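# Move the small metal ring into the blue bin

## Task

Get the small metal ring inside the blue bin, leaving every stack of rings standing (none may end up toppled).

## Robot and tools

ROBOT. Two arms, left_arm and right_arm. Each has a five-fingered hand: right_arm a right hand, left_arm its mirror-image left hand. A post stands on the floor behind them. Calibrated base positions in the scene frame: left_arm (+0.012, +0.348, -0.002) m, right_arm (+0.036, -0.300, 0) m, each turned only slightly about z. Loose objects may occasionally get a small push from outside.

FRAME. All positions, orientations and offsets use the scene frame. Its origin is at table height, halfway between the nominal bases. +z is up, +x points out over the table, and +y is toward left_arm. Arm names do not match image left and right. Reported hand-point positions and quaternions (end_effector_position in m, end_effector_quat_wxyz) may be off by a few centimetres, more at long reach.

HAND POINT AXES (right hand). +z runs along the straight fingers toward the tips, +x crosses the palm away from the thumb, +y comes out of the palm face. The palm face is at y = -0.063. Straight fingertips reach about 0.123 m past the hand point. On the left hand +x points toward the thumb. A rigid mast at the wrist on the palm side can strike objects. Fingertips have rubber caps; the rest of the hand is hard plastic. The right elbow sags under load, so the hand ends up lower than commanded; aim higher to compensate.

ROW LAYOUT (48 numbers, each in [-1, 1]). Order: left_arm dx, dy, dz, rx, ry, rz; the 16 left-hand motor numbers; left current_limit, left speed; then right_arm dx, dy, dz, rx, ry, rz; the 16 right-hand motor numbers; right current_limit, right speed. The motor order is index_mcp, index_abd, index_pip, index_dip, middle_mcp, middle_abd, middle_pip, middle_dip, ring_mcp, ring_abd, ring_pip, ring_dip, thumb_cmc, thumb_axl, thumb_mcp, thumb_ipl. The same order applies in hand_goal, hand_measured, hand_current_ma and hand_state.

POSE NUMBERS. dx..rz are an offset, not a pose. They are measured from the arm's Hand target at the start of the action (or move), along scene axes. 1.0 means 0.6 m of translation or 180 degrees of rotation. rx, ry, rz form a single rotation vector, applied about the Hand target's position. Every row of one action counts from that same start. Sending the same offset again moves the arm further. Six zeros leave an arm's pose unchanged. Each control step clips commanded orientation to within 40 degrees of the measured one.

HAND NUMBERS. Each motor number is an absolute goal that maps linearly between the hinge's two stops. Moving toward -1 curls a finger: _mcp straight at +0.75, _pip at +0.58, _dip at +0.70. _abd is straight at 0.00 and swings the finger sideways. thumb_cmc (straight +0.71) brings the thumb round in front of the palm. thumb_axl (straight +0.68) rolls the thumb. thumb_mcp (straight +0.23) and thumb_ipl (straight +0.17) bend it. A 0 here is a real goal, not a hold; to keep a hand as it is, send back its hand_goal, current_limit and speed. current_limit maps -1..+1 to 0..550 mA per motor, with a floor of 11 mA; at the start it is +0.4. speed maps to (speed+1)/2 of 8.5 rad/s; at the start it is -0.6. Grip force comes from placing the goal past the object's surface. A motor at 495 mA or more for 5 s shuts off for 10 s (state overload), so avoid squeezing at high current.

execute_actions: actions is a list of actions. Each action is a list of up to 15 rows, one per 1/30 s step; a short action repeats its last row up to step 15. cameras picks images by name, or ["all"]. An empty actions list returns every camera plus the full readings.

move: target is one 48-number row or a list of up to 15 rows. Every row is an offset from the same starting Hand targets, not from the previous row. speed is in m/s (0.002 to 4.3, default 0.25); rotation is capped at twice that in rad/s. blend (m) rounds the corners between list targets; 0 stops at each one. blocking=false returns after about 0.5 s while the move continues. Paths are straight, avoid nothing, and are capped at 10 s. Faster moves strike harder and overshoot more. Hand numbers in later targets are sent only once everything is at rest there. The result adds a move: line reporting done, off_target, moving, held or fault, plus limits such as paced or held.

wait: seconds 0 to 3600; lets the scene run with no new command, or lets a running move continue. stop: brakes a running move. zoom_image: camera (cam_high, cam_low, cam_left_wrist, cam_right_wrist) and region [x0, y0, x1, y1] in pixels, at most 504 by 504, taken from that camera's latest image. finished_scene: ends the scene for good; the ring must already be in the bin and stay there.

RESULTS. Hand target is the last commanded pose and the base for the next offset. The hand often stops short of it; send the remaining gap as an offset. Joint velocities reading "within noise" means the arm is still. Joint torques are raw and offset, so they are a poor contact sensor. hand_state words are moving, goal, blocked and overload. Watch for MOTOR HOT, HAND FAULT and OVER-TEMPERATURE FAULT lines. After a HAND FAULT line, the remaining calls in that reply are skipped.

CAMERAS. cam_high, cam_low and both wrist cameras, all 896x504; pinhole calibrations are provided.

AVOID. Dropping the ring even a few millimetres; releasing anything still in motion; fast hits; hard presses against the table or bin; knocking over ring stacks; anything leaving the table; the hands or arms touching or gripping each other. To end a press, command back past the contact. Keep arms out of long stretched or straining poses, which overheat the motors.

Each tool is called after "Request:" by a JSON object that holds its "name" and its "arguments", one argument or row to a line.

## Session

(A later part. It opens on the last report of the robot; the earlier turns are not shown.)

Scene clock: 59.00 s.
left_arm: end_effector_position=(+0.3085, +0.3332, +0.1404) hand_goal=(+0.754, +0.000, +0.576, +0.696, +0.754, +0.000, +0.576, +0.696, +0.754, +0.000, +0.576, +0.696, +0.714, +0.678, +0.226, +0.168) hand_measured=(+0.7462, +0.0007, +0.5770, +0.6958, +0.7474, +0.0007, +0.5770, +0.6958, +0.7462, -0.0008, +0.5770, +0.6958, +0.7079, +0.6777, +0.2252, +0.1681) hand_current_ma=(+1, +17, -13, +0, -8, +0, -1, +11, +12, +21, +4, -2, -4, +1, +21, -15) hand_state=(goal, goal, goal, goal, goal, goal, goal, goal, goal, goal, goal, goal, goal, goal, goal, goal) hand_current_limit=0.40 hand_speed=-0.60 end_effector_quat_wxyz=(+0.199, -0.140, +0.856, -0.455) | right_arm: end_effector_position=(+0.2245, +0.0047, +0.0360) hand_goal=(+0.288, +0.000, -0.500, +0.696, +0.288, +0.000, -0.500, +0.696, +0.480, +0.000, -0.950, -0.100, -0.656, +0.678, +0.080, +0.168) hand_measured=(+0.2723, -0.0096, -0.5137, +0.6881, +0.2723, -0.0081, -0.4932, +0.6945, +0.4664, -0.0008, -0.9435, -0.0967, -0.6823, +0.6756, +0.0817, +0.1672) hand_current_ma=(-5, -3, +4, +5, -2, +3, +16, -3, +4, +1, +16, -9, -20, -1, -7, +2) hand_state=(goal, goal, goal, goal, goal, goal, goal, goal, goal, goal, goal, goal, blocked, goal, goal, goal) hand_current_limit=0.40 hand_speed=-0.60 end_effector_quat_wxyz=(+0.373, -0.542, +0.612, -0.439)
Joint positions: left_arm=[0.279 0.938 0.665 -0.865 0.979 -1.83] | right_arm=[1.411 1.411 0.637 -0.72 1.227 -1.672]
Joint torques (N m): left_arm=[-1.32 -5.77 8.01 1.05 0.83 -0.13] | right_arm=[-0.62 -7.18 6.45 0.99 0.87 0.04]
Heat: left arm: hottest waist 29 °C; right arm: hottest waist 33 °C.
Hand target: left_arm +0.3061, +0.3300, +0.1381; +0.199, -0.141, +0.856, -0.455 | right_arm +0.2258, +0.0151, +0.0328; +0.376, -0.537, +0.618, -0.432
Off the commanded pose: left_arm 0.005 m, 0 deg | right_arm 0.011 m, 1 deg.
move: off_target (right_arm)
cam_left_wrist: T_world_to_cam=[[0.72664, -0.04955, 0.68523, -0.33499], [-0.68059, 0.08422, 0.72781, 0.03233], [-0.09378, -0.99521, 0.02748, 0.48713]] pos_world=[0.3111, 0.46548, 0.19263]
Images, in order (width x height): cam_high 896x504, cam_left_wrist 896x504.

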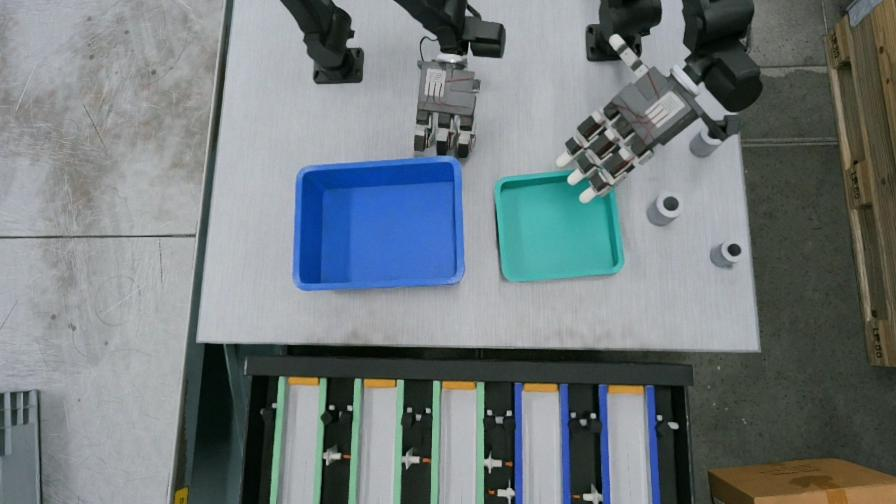

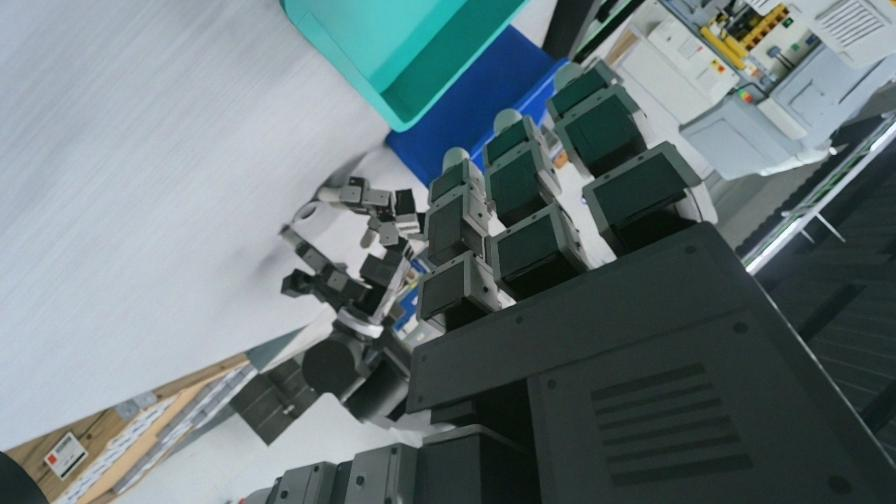

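Request:
{"name": "move", "arguments": {
  "target": [
    [0,0,0,0,0,0, 0.754,0,0.576,0.696,0.754,0,0.576,0.696,0.754,0,0.576,0.696,0.714,0.678,0.226,0.168,0.4,-0.6, 0,0,-0.005,0,0,0, 0.164,0,-0.44,0.696,0.164,0,-0.44,0.696,0.479,0,-0.95,-0.1,-0.657,0.678,-0.0,0.168,0.4,-0.85]
  ],
  "speed": 0.08,
  "cameras": ["cam_left_wrist"]
}}

Request:
{"name": "zoom_image", "arguments": {
  "camera": "cam_left_wrist",
  "region": [240, 150, 400, 290]
}}

Scene clock: 59.73 s.
left_arm: end_effector_position=(+0.3085, +0.3332, +0.1404) hand_goal=(+0.754, +0.000, +0.576, +0.696, +0.754, +0.000, +0.576, +0.696, +0.754, +0.000, +0.576, +0.696, +0.714, +0.678, +0.226, +0.168) hand_measured=(+0.7462, +0.0007, +0.5770, +0.6958, +0.7474, -0.0008, +0.5770, +0.6958, +0.7474, -0.0008, +0.5757, +0.6958, +0.7079, +0.6777, +0.2252, +0.1672) hand_current_ma=(-13, +1, -9, +11, -17, -12, +2, +23, +2, +16, +1, +12, -15, +10, +12, -14) hand_state=(goal, goal, goal, goal, goal, goal, goal, goal, goal, goal, goal, goal, goal, goal, goal, goal) hand_current_limit=0.40 hand_speed=-0.60 end_effector_quat_wxyz=(+0.199, -0.140, +0.856, -0.455) | right_arm: end_effector_position=(+0.2255, +0.0068, +0.0364) hand_goal=(+0.164, +0.000, -0.440, +0.696, +0.164, +0.000, -0.440, +0.696, +0.480, +0.000, -0.950, -0.100, -0.656, +0.678, +0.000, +0.168) hand_measured=(+0.1770, -0.0096, -0.4572, +0.6869, +0.1601, -0.0081, -0.4418, +0.6958, +0.4664, -0.0023, -0.9435, -0.0967, -0.6911, +0.6756, +0.0500, +0.1767) hand_current_ma=(+4, -9, +6, -4, +6, -2, +2, +13, -13, +13, +9, -1, -24, +0, +63, +13) hand_state=(goal, goal, goal, goal, goal, goal, goal, goal, goal, goal, goal, goal, blocked, goal, blocked, goal) hand_current_limit=0.40 hand_speed=-0.85 end_effector_quat_wxyz=(+0.378, -0.538, +0.613, -0.438)
Joint positions: left_arm=[0.279 0.938 0.665 -0.865 0.979 -1.83] | right_arm=[1.411 1.413 0.637 -0.708 1.232 -1.671]
Joint torques (N m): left_arm=[-0.5 -6.36 7.83 1.1 0.83 -0.23] | right_arm=[-0.67 -7.06 6.34 1.02 0.71 0.01]
Heat: left arm: hottest waist 29 °C; right arm: hottest waist 33 °C.
Hand target: left_arm +0.3061, +0.3300, +0.1381; +0.199, -0.141, +0.856, -0.455 | right_arm +0.2258, +0.0151, +0.0297; +0.376, -0.538, +0.618, -0.433
Off the commanded pose: left_arm 0.005 m, 0 deg | right_arm 0.011 m, 1 deg.
move: off_target (right_arm)
cam_left_wrist: T_world_to_cam=[[0.72664, -0.04955, 0.68523, -0.33499], [-0.68059, 0.08422, 0.72781, 0.03233], [-0.09378, -0.99521, 0.02748, 0.48713]] pos_world=[0.3111, 0.46548, 0.19263]

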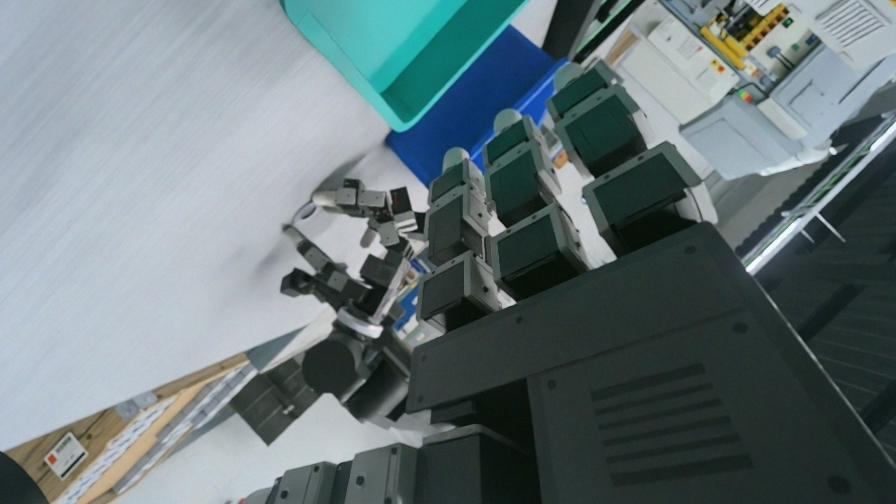

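Scaled by 3.150 from the camera's image (finer frame: 1280x720).

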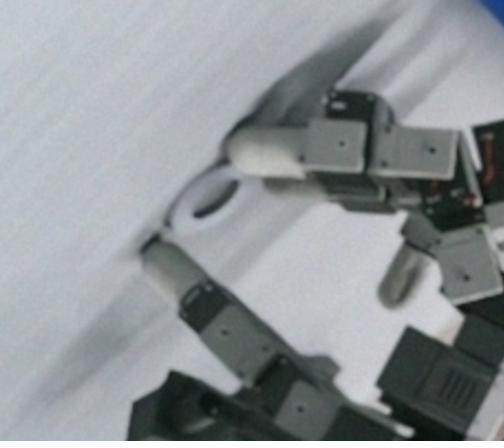

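Request:
{"name": "move", "arguments": {
  "target": [
    [0,0,0,0,0,0, 0.754,0,0.576,0.696,0.754,0,0.576,0.696,0.754,0,0.576,0.696,0.714,0.678,0.226,0.168,0.4,-0.6, 0,0,0,0,0,0, 0.067,0,-0.37,0.696,0.067,0,-0.37,0.696,0.479,0,-0.95,-0.1,-0.657,0.678,-0.08,0.168,0.4,-0.85]
  ],
  "speed": 0.08,
  "cameras": ["cam_left_wrist"]
}}

Request:
{"name": "zoom_image", "arguments": {
  "camera": "cam_left_wrist",
  "region": [240, 150, 400, 290]
}}

Scene clock: 60.37 s.
left_arm: end_effector_position=(+0.3085, +0.3332, +0.1404) hand_goal=(+0.754, +0.000, +0.576, +0.696, +0.754, +0.000, +0.576, +0.696, +0.754, +0.000, +0.576, +0.696, +0.714, +0.678, +0.226, +0.168) hand_measured=(+0.7462, +0.0007, +0.5770, +0.6958, +0.7474, +0.0007, +0.5770, +0.6958, +0.7462, +0.0007, +0.5770, +0.6958, +0.7092, +0.6767, +0.2242, +0.1672) hand_current_ma=(-5, +1, -10, +20, -16, +5, +0, -3, +11, +6, +14, +6, +10, -2, +6, -7) hand_state=(goal, goal, goal, goal, goal, goal, goal, goal, goal, goal, goal, goal, goal, goal, goal, goal) hand_current_limit=0.40 hand_speed=-0.60 end_effector_quat_wxyz=(+0.199, -0.140, +0.856, -0.455) | right_arm: end_effector_position=(+0.2265, +0.0067, +0.0374) hand_goal=(+0.068, +0.000, -0.370, +0.696, +0.068, +0.000, -0.370, +0.696, +0.480, +0.000, -0.950, -0.100, -0.656, +0.678, -0.080, +0.168) hand_measured=(+0.0830, -0.0023, -0.3828, +0.6869, +0.1131, -0.0081, -0.3867, +0.6920, +0.4664, -0.0023, -0.9435, -0.0980, -0.6760, +0.6756, -0.0093, +0.1824) hand_current_ma=(+26, -1, +8, +1, +34, +5, -4, +18, -8, +6, +13, +10, -12, -5, +82, +11) hand_state=(goal, goal, goal, goal, blocked, goal, goal, goal, goal, goal, goal, goal, blocked, goal, blocked, goal) hand_current_limit=0.40 hand_speed=-0.85 end_effector_quat_wxyz=(+0.380, -0.536, +0.612, -0.440)
Joint positions: left_arm=[0.279 0.938 0.665 -0.865 0.979 -1.83] | right_arm=[1.411 1.413 0.637 -0.708 1.239 -1.669]
Joint torques (N m): left_arm=[-0.91 -6.36 8.06 1.07 0.88 -0.16] | right_arm=[-0.26 -6.89 6.31 0.96 0.37 0]
Heat: left arm: hottest waist 29 °C; right arm: hottest waist 33 °C.
Hand target: left_arm +0.3061, +0.3300, +0.1381; +0.199, -0.141, +0.856, -0.455 | right_arm +0.2258, +0.0151, +0.0297; +0.376, -0.538, +0.618, -0.433
Off the commanded pose: left_arm 0.005 m, 0 deg | right_arm 0.011 m, 1 deg.
move: done
cam_left_wrist: T_world_to_cam=[[0.72664, -0.04955, 0.68523, -0.33499], [-0.68059, 0.08422, 0.72781, 0.03233], [-0.09378, -0.99521, 0.02748, 0.48713]] pos_world=[0.3111, 0.46548, 0.19263]

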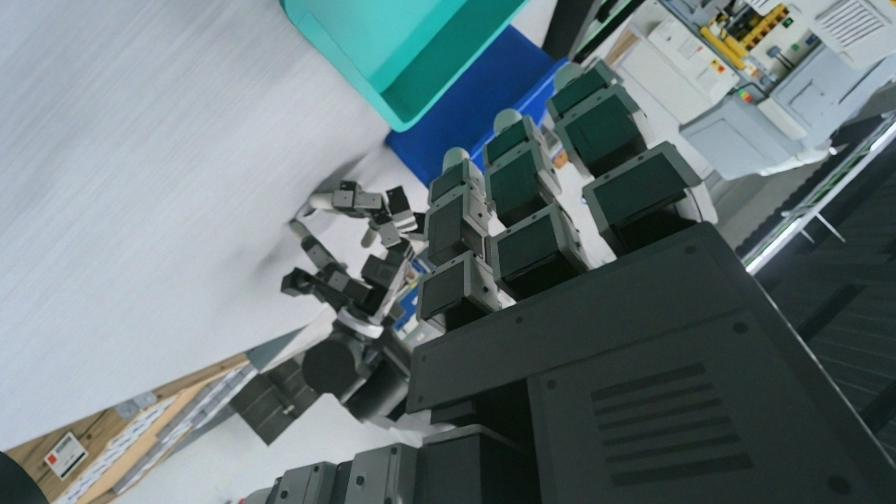

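Scaled by 3.150 from the camera's image (finer frame: 1280x720).

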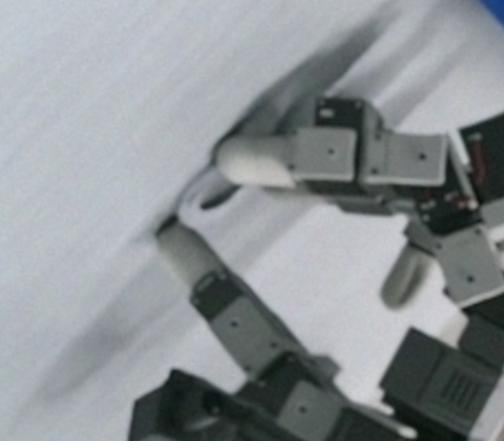

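Request:
{"name": "move", "arguments": {
  "target": [
    [0,0,0,0,0,0, 0.754,0,0.576,0.696,0.754,0,0.576,0.696,0.754,0,0.576,0.696,0.714,0.678,0.226,0.168,0.4,-0.6, 0,0,0,0,0,0, 0.0,0,-0.3,0.696,0.0,0,-0.3,0.696,0.479,0,-0.95,-0.1,-0.657,0.678,-0.18,0.168,0.4,-0.85]
  ],
  "speed": 0.08,
  "cameras": ["cam_left_wrist"]
}}

Request:
{"name": "zoom_image", "arguments": {
  "camera": "cam_left_wrist",
  "region": [240, 150, 400, 290]
}}

Scene clock: 61.10 s.
left_arm: end_effector_position=(+0.3085, +0.3332, +0.1404) hand_goal=(+0.754, +0.000, +0.576, +0.696, +0.754, +0.000, +0.576, +0.696, +0.754, +0.000, +0.576, +0.696, +0.714, +0.678, +0.226, +0.168) hand_measured=(+0.7462, -0.0008, +0.5770, +0.6958, +0.7474, -0.0008, +0.5770, +0.6958, +0.7474, -0.0008, +0.5770, +0.6958, +0.7079, +0.6777, +0.2252, +0.1681) hand_current_ma=(-3, +11, -12, +10, -10, +5, +5, +16, +1, -1, -1, -4, -19, +8, -3, +0) hand_state=(goal, goal, goal, goal, goal, goal, goal, goal, goal, goal, goal, goal, goal, goal, goal, goal) hand_current_limit=0.40 hand_speed=-0.60 end_effector_quat_wxyz=(+0.199, -0.140, +0.856, -0.455) | right_arm: end_effector_position=(+0.2274, +0.0078, +0.0389) hand_goal=(+0.000, +0.000, -0.300, +0.696, +0.000, +0.000, -0.300, +0.696, +0.480, +0.000, -0.950, -0.100, -0.656, +0.678, -0.180, +0.168) hand_measured=(+0.0371, -0.0110, -0.3225, +0.6894, +0.0757, -0.0228, -0.3341, +0.6920, +0.4677, -0.0023, -0.9435, -0.0980, -0.6785, +0.6756, -0.0252, +0.2024) hand_current_ma=(+16, -12, +9, +15, +85, +1, -16, +17, -1, +17, +12, +4, -15, +5, +283, +40) hand_state=(blocked, goal, blocked, goal, blocked, blocked, blocked, goal, goal, goal, goal, goal, blocked, goal, blocked, blocked) hand_current_limit=0.40 hand_speed=-0.85 end_effector_quat_wxyz=(+0.382, -0.535, +0.612, -0.441)
Joint positions: left_arm=[0.279 0.938 0.665 -0.865 0.979 -1.83] | right_arm=[1.411 1.413 0.64 -0.708 1.244 -1.669]
Joint torques (N m): left_arm=[-1.08 -6.24 7.82 1.06 0.86 -0.17] | right_arm=[-0.26 -6.95 6.23 1.01 0.12 0.02]
Heat: left arm: hottest waist 29 °C; right arm: hottest waist 33 °C.
Hand target: left_arm +0.3061, +0.3300, +0.1381; +0.199, -0.141, +0.856, -0.455 | right_arm +0.2258, +0.0152, +0.0298; +0.376, -0.538, +0.618, -0.433
Off the commanded pose: left_arm 0.005 m, 0 deg | right_arm 0.012 m, 1 deg.
move: done
cam_left_wrist: T_world_to_cam=[[0.72664, -0.04955, 0.68523, -0.33499], [-0.68059, 0.08422, 0.72781, 0.03233], [-0.09378, -0.99521, 0.02748, 0.48713]] pos_world=[0.3111, 0.46548, 0.19263]

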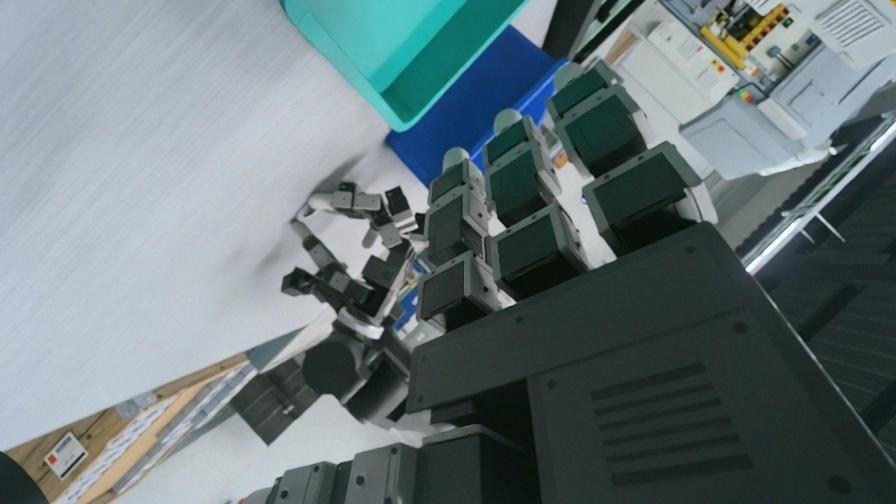

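Scaled by 3.150 from the camera's image (finer frame: 1280x720).

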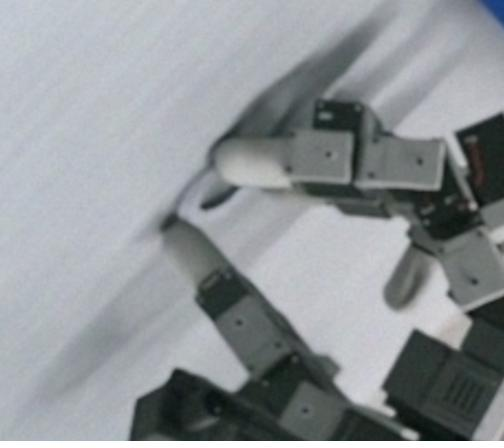

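Request:
{"name": "move", "arguments": {
  "target": [
    [0,0,0,0,0,0, 0.754,0,0.576,0.696,0.754,0,0.576,0.696,0.754,0,0.576,0.696,0.714,0.678,0.226,0.168,0.4,-0.6, 0,0,0,0,0,0, -0.12,0,-0.27,0.696,-0.1,0,-0.28,0.696,0.479,0,-0.95,-0.1,-0.657,0.678,-0.22,0.168,0.4,-0.85]
  ],
  "speed": 0.08,
  "cameras": ["cam_left_wrist"]
}}

Request:
{"name": "zoom_image", "arguments": {
  "camera": "cam_left_wrist",
  "region": [240, 150, 400, 290]
}}

Scene clock: 62.17 s.
left_arm: end_effector_position=(+0.3085, +0.3332, +0.1404) hand_goal=(+0.754, +0.000, +0.576, +0.696, +0.754, +0.000, +0.576, +0.696, +0.754, +0.000, +0.576, +0.696, +0.714, +0.678, +0.226, +0.168) hand_measured=(+0.7462, +0.0007, +0.5770, +0.6958, +0.7474, -0.0008, +0.5770, +0.6958, +0.7474, +0.0007, +0.5770, +0.6958, +0.7079, +0.6767, +0.2252, +0.1672) hand_current_ma=(-3, +4, -3, +8, -21, +8, +7, +6, +3, +13, +9, -6, -4, -9, +1, -5) hand_state=(goal, goal, goal, goal, goal, goal, goal, goal, goal, goal, goal, goal, goal, goal, goal, goal) hand_current_limit=0.40 hand_speed=-0.60 end_effector_quat_wxyz=(+0.199, -0.140, +0.856, -0.455) | right_arm: end_effector_position=(+0.2259, +0.0098, +0.0356) hand_goal=(-0.120, +0.000, -0.270, +0.696, -0.100, +0.000, -0.280, +0.696, +0.480, +0.000, -0.950, -0.100, -0.656, +0.678, -0.220, +0.168) hand_measured=(-0.1317, -0.0008, -0.2904, +0.6869, -0.0871, -0.0286, -0.2827, +0.6920, +0.4677, -0.0023, -0.9435, -0.0967, -0.6609, +0.6767, -0.2112, +0.1738) hand_current_ma=(-3, -7, -4, +8, +16, -14, +15, +4, -7, +6, +16, +1, -13, +1, +3, +26) hand_state=(goal, goal, goal, goal, goal, blocked, goal, goal, goal, goal, goal, goal, goal, goal, goal, goal) hand_current_limit=0.40 hand_speed=-0.85 end_effector_quat_wxyz=(+0.378, -0.538, +0.614, -0.437)
Joint positions: left_arm=[0.279 0.938 0.665 -0.865 0.979 -1.83] | right_arm=[1.411 1.422 0.644 -0.706 1.231 -1.668]
Joint torques (N m): left_arm=[-0.85 -6.07 8.02 1.03 0.87 -0.14] | right_arm=[-0.56 -7.65 5.93 0.81 0.68 0.01]
Heat: left arm: hottest waist 29 °C; right arm: hottest waist 33 °C.
Hand target: left_arm +0.3061, +0.3300, +0.1381; +0.199, -0.141, +0.856, -0.455 | right_arm +0.2257, +0.0151, +0.0297; +0.376, -0.538, +0.618, -0.433
Off the commanded pose: left_arm 0.005 m, 0 deg | right_arm 0.008 m, 1 deg.
move: done
cam_left_wrist: T_world_to_cam=[[0.72664, -0.04955, 0.68523, -0.33499], [-0.68059, 0.08422, 0.72781, 0.03233], [-0.09378, -0.99521, 0.02748, 0.48713]] pos_world=[0.3111, 0.46548, 0.19263]

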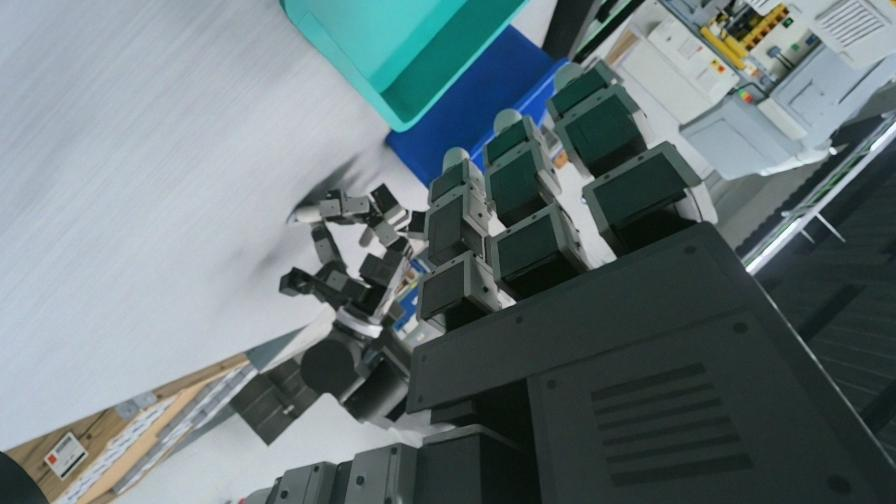

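Scaled by 3.150 from the camera's image (finer frame: 1280x720).

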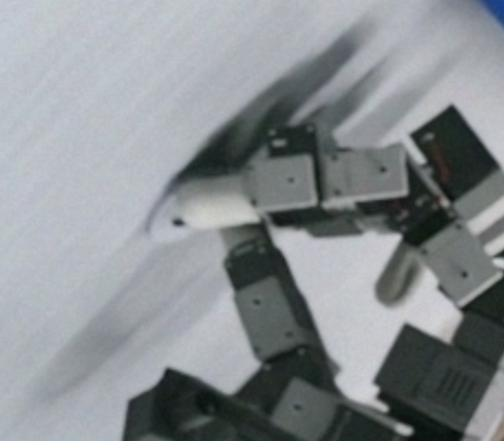

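Request:
{"name": "move", "arguments": {
  "target": [
    [0,0,0,0,0,0, 0.754,0,0.576,0.696,0.754,0,0.576,0.696,0.754,0,0.576,0.696,0.714,0.678,0.226,0.168,0.4,-0.6, 0,0,0.05,0,0,0, -0.08,0,-0.29,0.696,-0.08,0,-0.28,0.696,0.479,0,-0.95,-0.1,-0.657,0.678,-0.18,0.168,0.4,-0.85]
  ],
  "speed": 0.1,
  "cameras": ["cam_left_wrist","cam_high"]
}}

Request:
{"name": "zoom_image", "arguments": {
  "camera": "cam_left_wrist",
  "region": [240, 150, 400, 290]
}}

Scene clock: 64.43 s.
left_arm: end_effector_position=(+0.3085, +0.3332, +0.1404) hand_goal=(+0.754, +0.000, +0.576, +0.696, +0.754, +0.000, +0.576, +0.696, +0.754, +0.000, +0.576, +0.696, +0.714, +0.678, +0.226, +0.168) hand_measured=(+0.7462, +0.0007, +0.5770, +0.6958, +0.7474, -0.0008, +0.5770, +0.6958, +0.7462, -0.0008, +0.5770, +0.6958, +0.7079, +0.6777, +0.2252, +0.1681) hand_current_ma=(+1, +5, -3, +10, -9, +3, +2, +3, +19, +7, -2, +2, -11, +2, -4, -14) hand_state=(goal, goal, goal, goal, goal, goal, goal, goal, goal, goal, goal, goal, goal, goal, goal, goal) hand_current_limit=0.40 hand_speed=-0.60 end_effector_quat_wxyz=(+0.199, -0.140, +0.856, -0.455) | right_arm: end_effector_position=(+0.2233, +0.0012, +0.0478) hand_goal=(-0.080, +0.000, -0.290, +0.696, -0.080, +0.000, -0.280, +0.696, +0.480, +0.000, -0.950, -0.100, -0.656, +0.678, -0.180, +0.168) hand_measured=(-0.0895, +0.0021, -0.2917, +0.6894, -0.0847, -0.0052, -0.2827, +0.6920, +0.4677, -0.0008, -0.9435, -0.0967, -0.6572, +0.6767, -0.1825, +0.1672) hand_current_ma=(+10, -7, -1, +1, -2, +14, +7, +6, +4, +0, +15, +5, +4, +5, +15, +17) hand_state=(goal, goal, goal, goal, goal, goal, goal, goal, goal, goal, goal, goal, goal, goal, goal, goal) hand_current_limit=0.40 hand_speed=-0.85 end_effector_quat_wxyz=(+0.368, -0.545, +0.611, -0.441)
Joint positions: left_arm=[0.279 0.938 0.665 -0.865 0.979 -1.83] | right_arm=[1.411 1.379 0.651 -0.782 1.223 -1.667]
Joint torques (N m): left_arm=[-0.73 -6.18 7.84 0.98 0.88 -0.16] | right_arm=[-1.03 -9.47 7.8 -0.51 1.07 -0.05]
Heat: left arm: hottest waist 29 °C; right arm: hottest waist 33 °C.
Hand target: left_arm +0.3061, +0.3300, +0.1381; +0.199, -0.141, +0.856, -0.455 | right_arm +0.2257, +0.0152, +0.0598; +0.376, -0.538, +0.618, -0.432
Off the commanded pose: left_arm 0.005 m, 0 deg | right_arm 0.019 m, 2 deg.
move: off_target (right_arm)
cam_left_wrist: T_world_to_cam=[[0.72664, -0.04955, 0.68523, -0.33499], [-0.68059, 0.08422, 0.72781, 0.03233], [-0.09378, -0.99521, 0.02748, 0.48713]] pos_world=[0.3111, 0.46548, 0.19263]
Images, in order (width x height): cam_high 896x504, cam_left_wrist 896x504.

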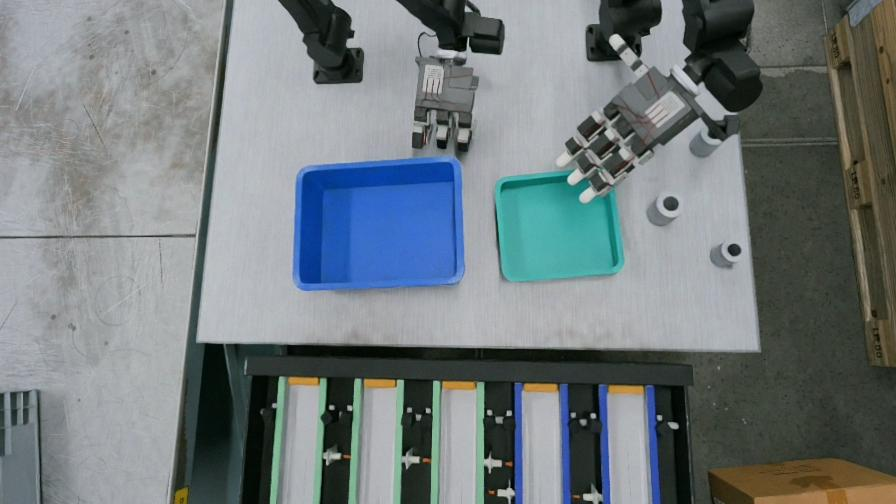

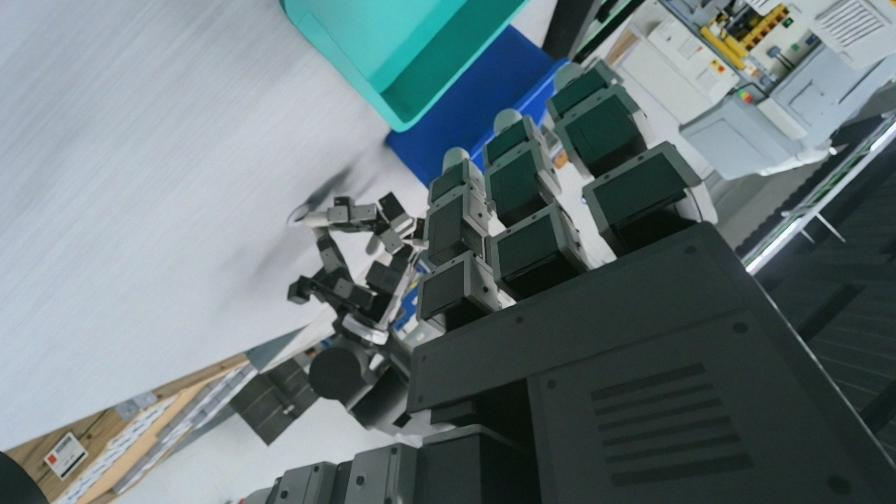

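Scaled by 3.150 from the camera's image (finer frame: 1280x720).

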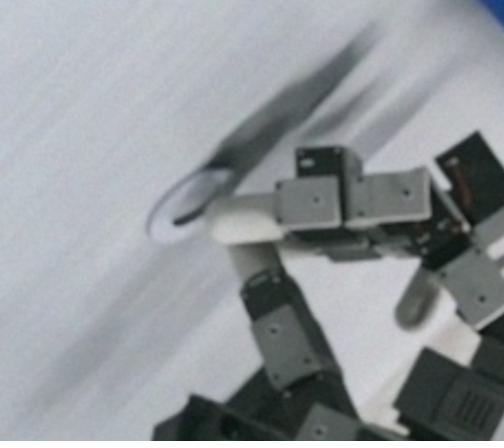

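Request:
{"name": "move", "arguments": {
  "target": [
    [0,0,0,0,0,0, 0.754,0,0.576,0.696,0.754,0,0.576,0.696,0.754,0,0.576,0.696,0.714,0.678,0.226,0.168,0.4,-0.6, 0,0,0.02,0,0,0, 0.28,0,-0.5,0.696,0.28,0,-0.5,0.696,0.479,0,-0.95,-0.1,-0.657,0.678,0.08,0.168,0.4,-0.6],
    [0,0,0,0,0,0, 0.754,0,0.576,0.696,0.754,0,0.576,0.696,0.754,0,0.576,0.696,0.714,0.678,0.226,0.168,0.4,-0.6, -0.03,-0.11,0.01,0,0,0, 0.28,0,-0.5,0.696,0.28,0,-0.5,0.696,0.479,0,-0.95,-0.1,-0.657,0.678,0.08,0.168,0.4,-0.6]
  ],
  "speed": 0.2,
  "blend": 0.01,
  "cameras": ["cam_left_wrist","cam_high"]
}}

Request:
{"name": "zoom_image", "arguments": {
  "camera": "cam_high",
  "region": [420, 80, 500, 150]
}}

Request:
{"name": "zoom_image", "arguments": {
  "camera": "cam_left_wrist",
  "region": [260, 180, 340, 250]
}}

Scene clock: 66.03 s.
left_arm: end_effector_position=(+0.3085, +0.3332, +0.1404) hand_goal=(+0.754, +0.000, +0.576, +0.696, +0.754, +0.000, +0.576, +0.696, +0.754, +0.000, +0.576, +0.696, +0.714, +0.678, +0.226, +0.168) hand_measured=(+0.7462, +0.0007, +0.5770, +0.6958, +0.7474, -0.0008, +0.5770, +0.6958, +0.7462, -0.0008, +0.5770, +0.6971, +0.7079, +0.6777, +0.2252, +0.1681) hand_current_ma=(+8, +8, +0, +11, -26, +4, +12, +20, +4, +20, +3, -3, -4, +1, +0, -3) hand_state=(goal, goal, goal, goal, goal, goal, goal, goal, goal, goal, goal, goal, goal, goal, goal, goal) hand_current_limit=0.40 hand_speed=-0.60 end_effector_quat_wxyz=(+0.199, -0.140, +0.856, -0.455) | right_arm: end_effector_position=(+0.2111, -0.0522, +0.0657) hand_goal=(+0.280, +0.000, -0.500, +0.696, +0.280, +0.000, -0.500, +0.696, +0.480, +0.000, -0.950, -0.100, -0.656, +0.678, +0.080, +0.168) hand_measured=(+0.2663, +0.0021, -0.4919, +0.6894, +0.2687, -0.0081, -0.4944, +0.6958, +0.4677, -0.0008, -0.9448, -0.0967, -0.6559, +0.6777, +0.0787, +0.1643) hand_current_ma=(-9, +0, +14, -2, +2, +9, -16, +15, -6, +12, +3, +8, -5, +8, +12, +1) hand_state=(goal, goal, goal, goal, goal, goal, goal, goal, goal, goal, goal, goal, goal, goal, goal, goal) hand_current_limit=0.40 hand_speed=-0.60 end_effector_quat_wxyz=(+0.375, -0.536, +0.620, -0.434)
Joint positions: left_arm=[0.279 0.938 0.665 -0.865 0.979 -1.83] | right_arm=[1.423 1.179 0.539 -0.903 1.222 -1.602]
Joint torques (N m): left_arm=[-1.32 -5.6 8.08 1.1 0.86 -0.15] | right_arm=[0.62 -6.07 6.09 -0.36 1.13 0.06]
Heat: left arm: hottest waist 29 °C; right arm: hottest waist 33 °C.
Hand target: left_arm +0.3061, +0.3300, +0.1381; +0.199, -0.141, +0.856, -0.455 | right_arm +0.2078, -0.0508, +0.0658; +0.377, -0.538, +0.618, -0.432
Off the commanded pose: left_arm 0.005 m, 0 deg | right_arm 0.004 m, 0 deg.
move: done; blend cut to 0.006 m at target 1
cam_left_wrist: T_world_to_cam=[[0.72664, -0.04955, 0.68523, -0.33499], [-0.68059, 0.08422, 0.72781, 0.03233], [-0.09378, -0.99521, 0.02748, 0.48713]] pos_world=[0.3111, 0.46548, 0.19263]
Images, in order (width x height): cam_high 896x504, cam_left_wrist 896x504.

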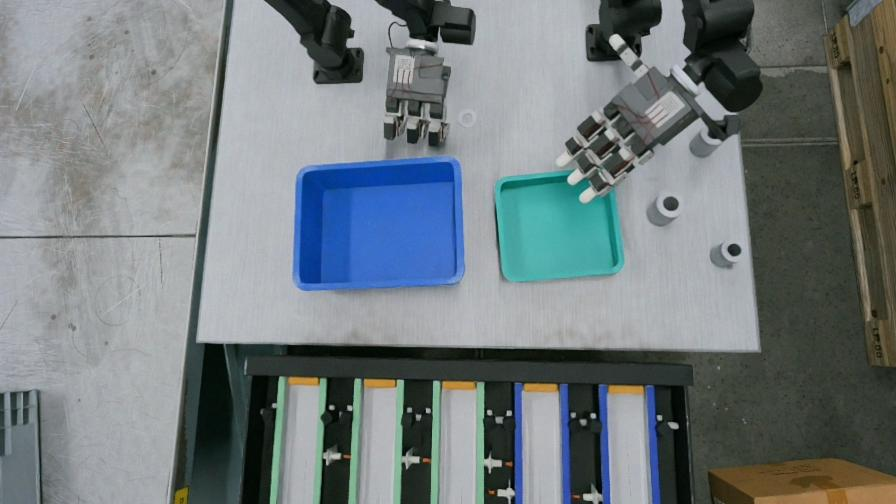

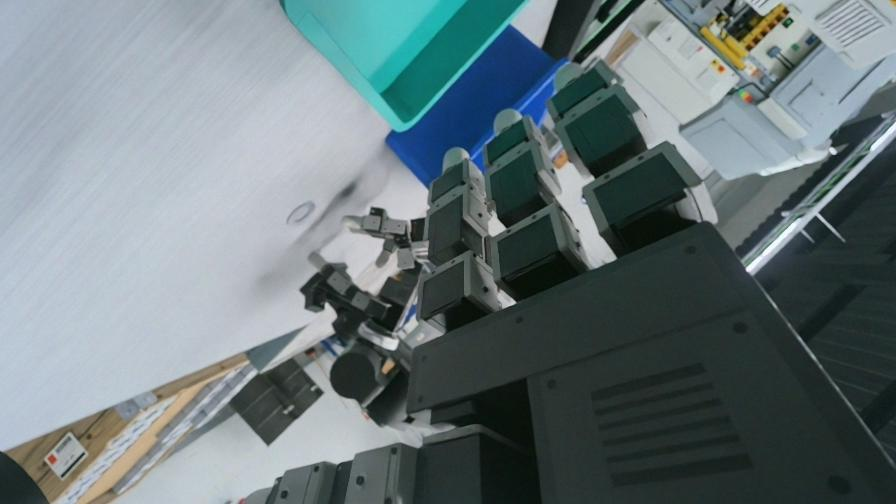

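Scaled by 6.300 from the camera's image (finer frame: 1280x720).

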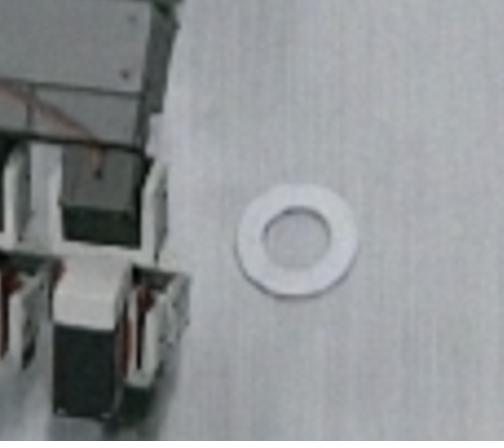

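Scaled by 6.300 from the camera's image (finer frame: 1280x720).

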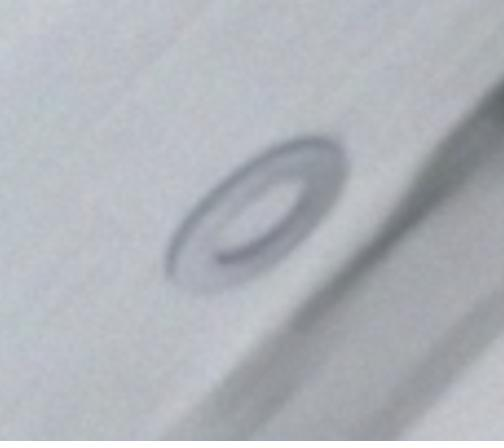

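Request:
{"name": "move", "arguments": {
  "target": [
    [0,0,0,0,0,0, 0.754,0,0.576,0.696,0.754,0,0.576,0.696,0.754,0,0.576,0.696,0.714,0.678,0.226,0.168,0.4,-0.6, 0.0228,0.1222,-0.018,0,0,0, 0.315,0,-0.547,0.696,0.315,0,-0.547,0.696,0.479,0,-0.95,-0.1,-0.657,0.678,0.08,0.168,0.4,-0.6]
  ],
  "speed": 0.15,
  "cameras": []
}}

Scene clock: 67.37 s.
left_arm: end_effector_position=(+0.3085, +0.3332, +0.1404) hand_goal=(+0.754, +0.000, +0.576, +0.696, +0.754, +0.000, +0.576, +0.696, +0.754, +0.000, +0.576, +0.696, +0.714, +0.678, +0.226, +0.168) hand_measured=(+0.7462, +0.0007, +0.5770, +0.6958, +0.7474, +0.0007, +0.5770, +0.6958, +0.7462, -0.0008, +0.5770, +0.6958, +0.7092, +0.6777, +0.2252, +0.1681) hand_current_ma=(-2, +8, -13, +13, -8, +3, +12, +18, +6, +3, -1, -2, -15, -8, -3, -15) hand_state=(goal, goal, goal, goal, goal, goal, goal, goal, goal, goal, goal, goal, goal, goal, goal, goal) hand_current_limit=0.40 hand_speed=-0.60 end_effector_quat_wxyz=(+0.199, -0.140, +0.856, -0.455) | right_arm: end_effector_position=(+0.2206, +0.0078, +0.0495) hand_goal=(+0.316, +0.000, -0.546, +0.696, +0.316, +0.000, -0.546, +0.696, +0.480, +0.000, -0.950, -0.100, -0.656, +0.678, +0.080, +0.168) hand_measured=(+0.2940, +0.0021, -0.5368, +0.6920, +0.2964, -0.0052, -0.5394, +0.6971, +0.4677, -0.0008, -0.9435, -0.0980, -0.6559, +0.6767, +0.0787, +0.1653) hand_current_ma=(-15, +3, +18, -10, -7, +15, -1, +2, -12, +15, +16, +6, -4, -1, -1, +7) hand_state=(blocked, goal, goal, goal, goal, goal, goal, goal, goal, goal, goal, goal, goal, goal, goal, goal) hand_current_limit=0.40 hand_speed=-0.60 end_effector_quat_wxyz=(+0.368, -0.540, +0.616, -0.440)
Joint positions: left_arm=[0.279 0.938 0.665 -0.865 0.979 -1.83] | right_arm=[1.423 1.401 0.679 -0.841 1.222 -1.602]
Joint torques (N m): left_arm=[-1.08 -6.53 7.87 1.25 0.86 -0.18] | right_arm=[0.44 -9.23 7.41 0.76 1.2 -0.2]
Heat: left arm: hottest waist 29 °C; right arm: hottest waist 33 °C.
Hand target: left_arm +0.3061, +0.3300, +0.1381; +0.199, -0.141, +0.856, -0.455 | right_arm +0.2215, +0.0224, +0.0549; +0.376, -0.538, +0.618, -0.433
Off the commanded pose: left_arm 0.005 m, 0 deg | right_arm 0.016 m, 1 deg.
move: off_target (right_arm)

Request:
{"name": "move", "arguments": {
  "target": [
    [0,0,0,0,0,0, 0.754,0,0.576,0.696,0.754,0,0.576,0.696,0.754,0,0.576,0.696,0.714,0.678,0.226,0.168,0.4,-0.6, -0.014,0.009,-0.006,0,0,0, 0.315,0,-0.547,0.696,0.315,0,-0.547,0.696,0.479,0,-0.95,-0.1,-0.657,0.678,0.08,0.168,0.4,-0.6]
  ],
  "speed": 0.15,
  "cameras": ["cam_left_wrist","cam_high"]
}}

Request:
{"name": "zoom_image", "arguments": {
  "camera": "cam_left_wrist",
  "region": [240, 150, 400, 290]
}}

Request:
{"name": "zoom_image", "arguments": {
  "camera": "cam_high",
  "region": [420, 80, 500, 150]
}}

Scene clock: 68.33 s.
left_arm: end_effector_position=(+0.3085, +0.3332, +0.1404) hand_goal=(+0.754, +0.000, +0.576, +0.696, +0.754, +0.000, +0.576, +0.696, +0.754, +0.000, +0.576, +0.696, +0.714, +0.678, +0.226, +0.168) hand_measured=(+0.7462, +0.0007, +0.5770, +0.6971, +0.7474, -0.0008, +0.5770, +0.6958, +0.7462, -0.0008, +0.5770, +0.6958, +0.7079, +0.6777, +0.2252, +0.1681) hand_current_ma=(-22, +18, -8, +2, -2, +5, +6, +2, -2, +12, +1, -18, -21, -14, +3, -4) hand_state=(goal, goal, goal, goal, goal, goal, goal, goal, goal, goal, goal, goal, goal, goal, goal, goal) hand_current_limit=0.40 hand_speed=-0.60 end_effector_quat_wxyz=(+0.199, -0.140, +0.856, -0.455) | right_arm: end_effector_position=(+0.2140, +0.0120, +0.0448) hand_goal=(+0.316, +0.000, -0.546, +0.696, +0.316, +0.000, -0.546, +0.696, +0.480, +0.000, -0.950, -0.100, -0.656, +0.678, +0.080, +0.168) hand_measured=(+0.2952, +0.0021, -0.5368, +0.6907, +0.2964, -0.0052, -0.5394, +0.6958, +0.4677, -0.0023, -0.9435, -0.0967, -0.6559, +0.6777, +0.0777, +0.1653) hand_current_ma=(-6, -6, +24, -10, -14, +4, +8, -1, -9, -5, +5, +8, +4, +6, -1, +26) hand_state=(blocked, goal, goal, goal, goal, goal, goal, goal, goal, goal, goal, goal, goal, goal, goal, goal) hand_current_limit=0.40 hand_speed=-0.60 end_effector_quat_wxyz=(+0.369, -0.542, +0.614, -0.440)
Joint positions: left_arm=[0.279 0.938 0.665 -0.865 0.979 -1.83] | right_arm=[1.446 1.43 0.692 -0.878 1.222 -1.547]
Joint torques (N m): left_arm=[-0.91 -6.48 8.02 1.06 0.83 -0.2] | right_arm=[0.38 -8.7 7.75 -0.44 1.13 0.05]
Heat: left arm: hottest waist 29 °C; right arm: hottest waist 33 °C.
Hand target: left_arm +0.3061, +0.3300, +0.1381; +0.199, -0.141, +0.856, -0.455 | right_arm +0.2130, +0.0278, +0.0512; +0.376, -0.538, +0.618, -0.433
Off the commanded pose: left_arm 0.005 m, 0 deg | right_arm 0.017 m, 1 deg.
move: off_target (right_arm)
cam_left_wrist: T_world_to_cam=[[0.72664, -0.04955, 0.68523, -0.33499], [-0.68059, 0.08422, 0.72781, 0.03233], [-0.09378, -0.99521, 0.02748, 0.48713]] pos_world=[0.3111, 0.46548, 0.19263]
Images, in order (width x height): cam_high 896x504, cam_left_wrist 896x504.

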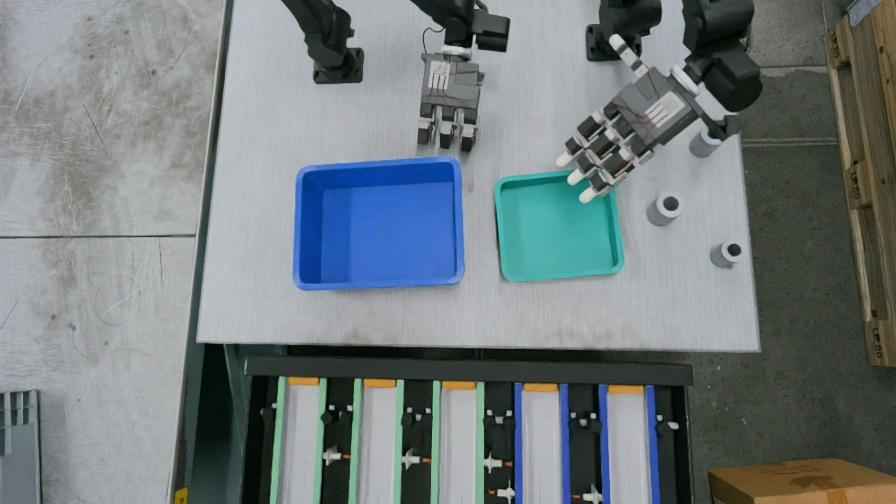

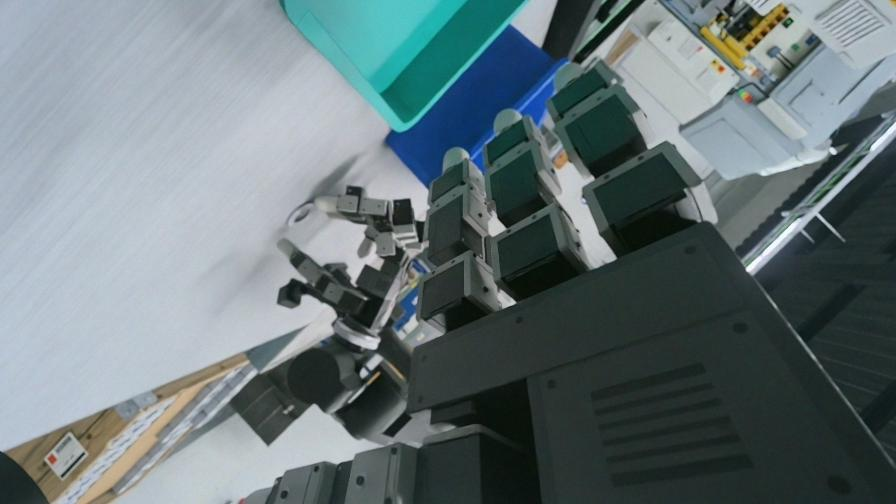

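Scaled by 3.150 from the camera's image (finer frame: 1280x720).

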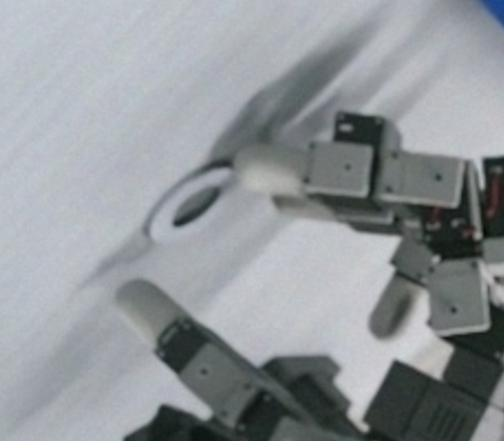

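Scaled by 6.300 from the camera's image (finer frame: 1280x720).

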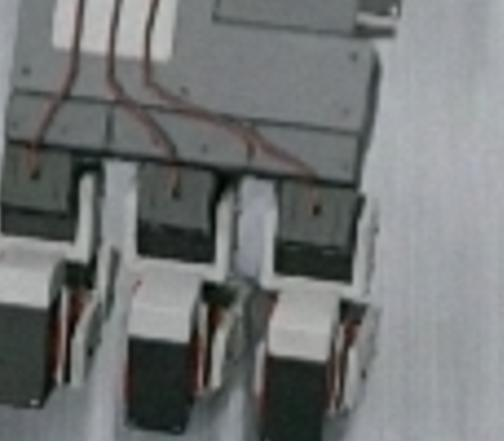

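Request:
{"name": "move", "arguments": {
  "target": [
    [0,0,0,0,0,0, 0.754,0,0.576,0.696,0.754,0,0.576,0.696,0.754,0,0.576,0.696,0.714,0.678,0.226,0.168,0.4,-0.6, 0,-0.003,-0.022,0,0,0, 0.315,0,-0.547,0.696,0.315,0,-0.547,0.696,0.479,0,-0.95,-0.1,-0.657,0.678,0.08,0.168,0.4,-0.6]
  ],
  "speed": 0.08,
  "cameras": ["cam_left_wrist","cam_high"]
}}

Request:
{"name": "zoom_image", "arguments": {
  "camera": "cam_left_wrist",
  "region": [240, 150, 400, 290]
}}

Request:
{"name": "zoom_image", "arguments": {
  "camera": "cam_high",
  "region": [420, 80, 500, 150]
}}

Scene clock: 69.17 s.
left_arm: end_effector_position=(+0.3085, +0.3332, +0.1404) hand_goal=(+0.754, +0.000, +0.576, +0.696, +0.754, +0.000, +0.576, +0.696, +0.754, +0.000, +0.576, +0.696, +0.714, +0.678, +0.226, +0.168) hand_measured=(+0.7462, -0.0008, +0.5770, +0.6958, +0.7474, +0.0007, +0.5770, +0.6958, +0.7462, -0.0008, +0.5770, +0.6958, +0.7079, +0.6767, +0.2252, +0.1681) hand_current_ma=(-22, +5, -2, -1, -1, -11, +13, +13, +9, +11, +4, -18, -2, -1, +1, -12) hand_state=(goal, goal, goal, goal, goal, goal, goal, goal, goal, goal, goal, goal, goal, goal, goal, goal) hand_current_limit=0.40 hand_speed=-0.60 end_effector_quat_wxyz=(+0.199, -0.140, +0.856, -0.455) | right_arm: end_effector_position=(+0.2142, +0.0136, +0.0367) hand_goal=(+0.316, +0.000, -0.546, +0.696, +0.316, +0.000, -0.546, +0.696, +0.480, +0.000, -0.950, -0.100, -0.656, +0.678, +0.080, +0.168) hand_measured=(+0.2952, +0.0021, -0.5368, +0.6907, +0.2964, -0.0037, -0.5394, +0.6971, +0.4677, -0.0008, -0.9448, -0.0980, -0.6584, +0.6767, +0.0777, +0.1653) hand_current_ma=(-9, -3, +12, -9, +5, +2, +18, +10, +2, -2, +5, -7, -1, -1, -5, +2) hand_state=(blocked, goal, goal, goal, goal, goal, goal, goal, goal, goal, goal, goal, goal, goal, goal, goal) hand_current_limit=0.40 hand_speed=-0.60 end_effector_quat_wxyz=(+0.366, -0.543, +0.613, -0.442)
Joint positions: left_arm=[0.279 0.938 0.665 -0.865 0.979 -1.83] | right_arm=[1.446 1.456 0.692 -0.861 1.222 -1.544]
Joint torques (N m): left_arm=[-0.67 -6.48 8.06 1.25 0.87 -0.14] | right_arm=[0.32 -9.05 6.26 0.59 1.16 0.06]
Heat: left arm: hottest waist 29 °C; right arm: hottest waist 33 °C.
Hand target: left_arm +0.3061, +0.3300, +0.1381; +0.199, -0.141, +0.856, -0.455 | right_arm +0.2130, +0.0260, +0.0381; +0.376, -0.538, +0.618, -0.432
Off the commanded pose: left_arm 0.005 m, 0 deg | right_arm 0.012 m, 2 deg.
move: off_target (right_arm)
cam_left_wrist: T_world_to_cam=[[0.72664, -0.04955, 0.68523, -0.33499], [-0.68059, 0.08422, 0.72781, 0.03233], [-0.09378, -0.99521, 0.02748, 0.48713]] pos_world=[0.3111, 0.46548, 0.19263]
Images, in order (width x height): cam_high 896x504, cam_left_wrist 896x504.

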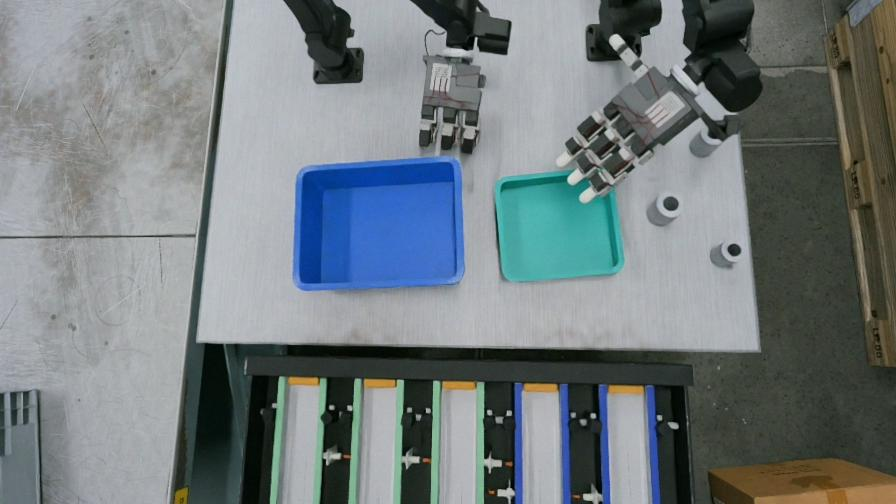

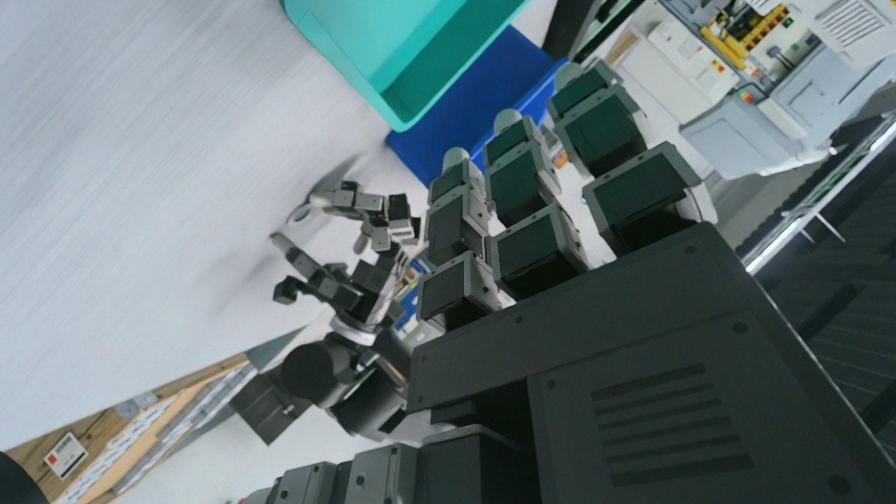

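Scaled by 3.150 from the camera's image (finer frame: 1280x720).

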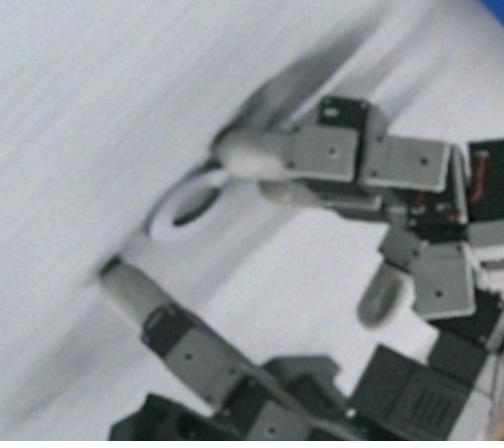

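Scaled by 6.300 from the camera's image (finer frame: 1280x720).

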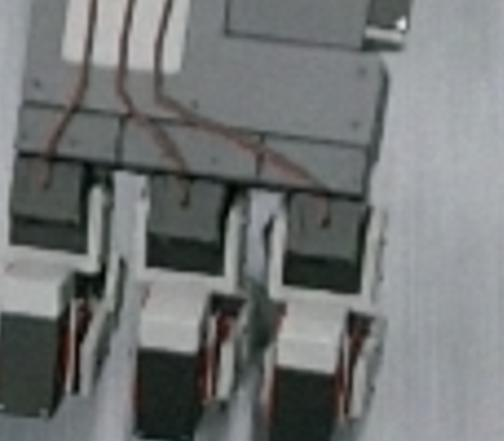

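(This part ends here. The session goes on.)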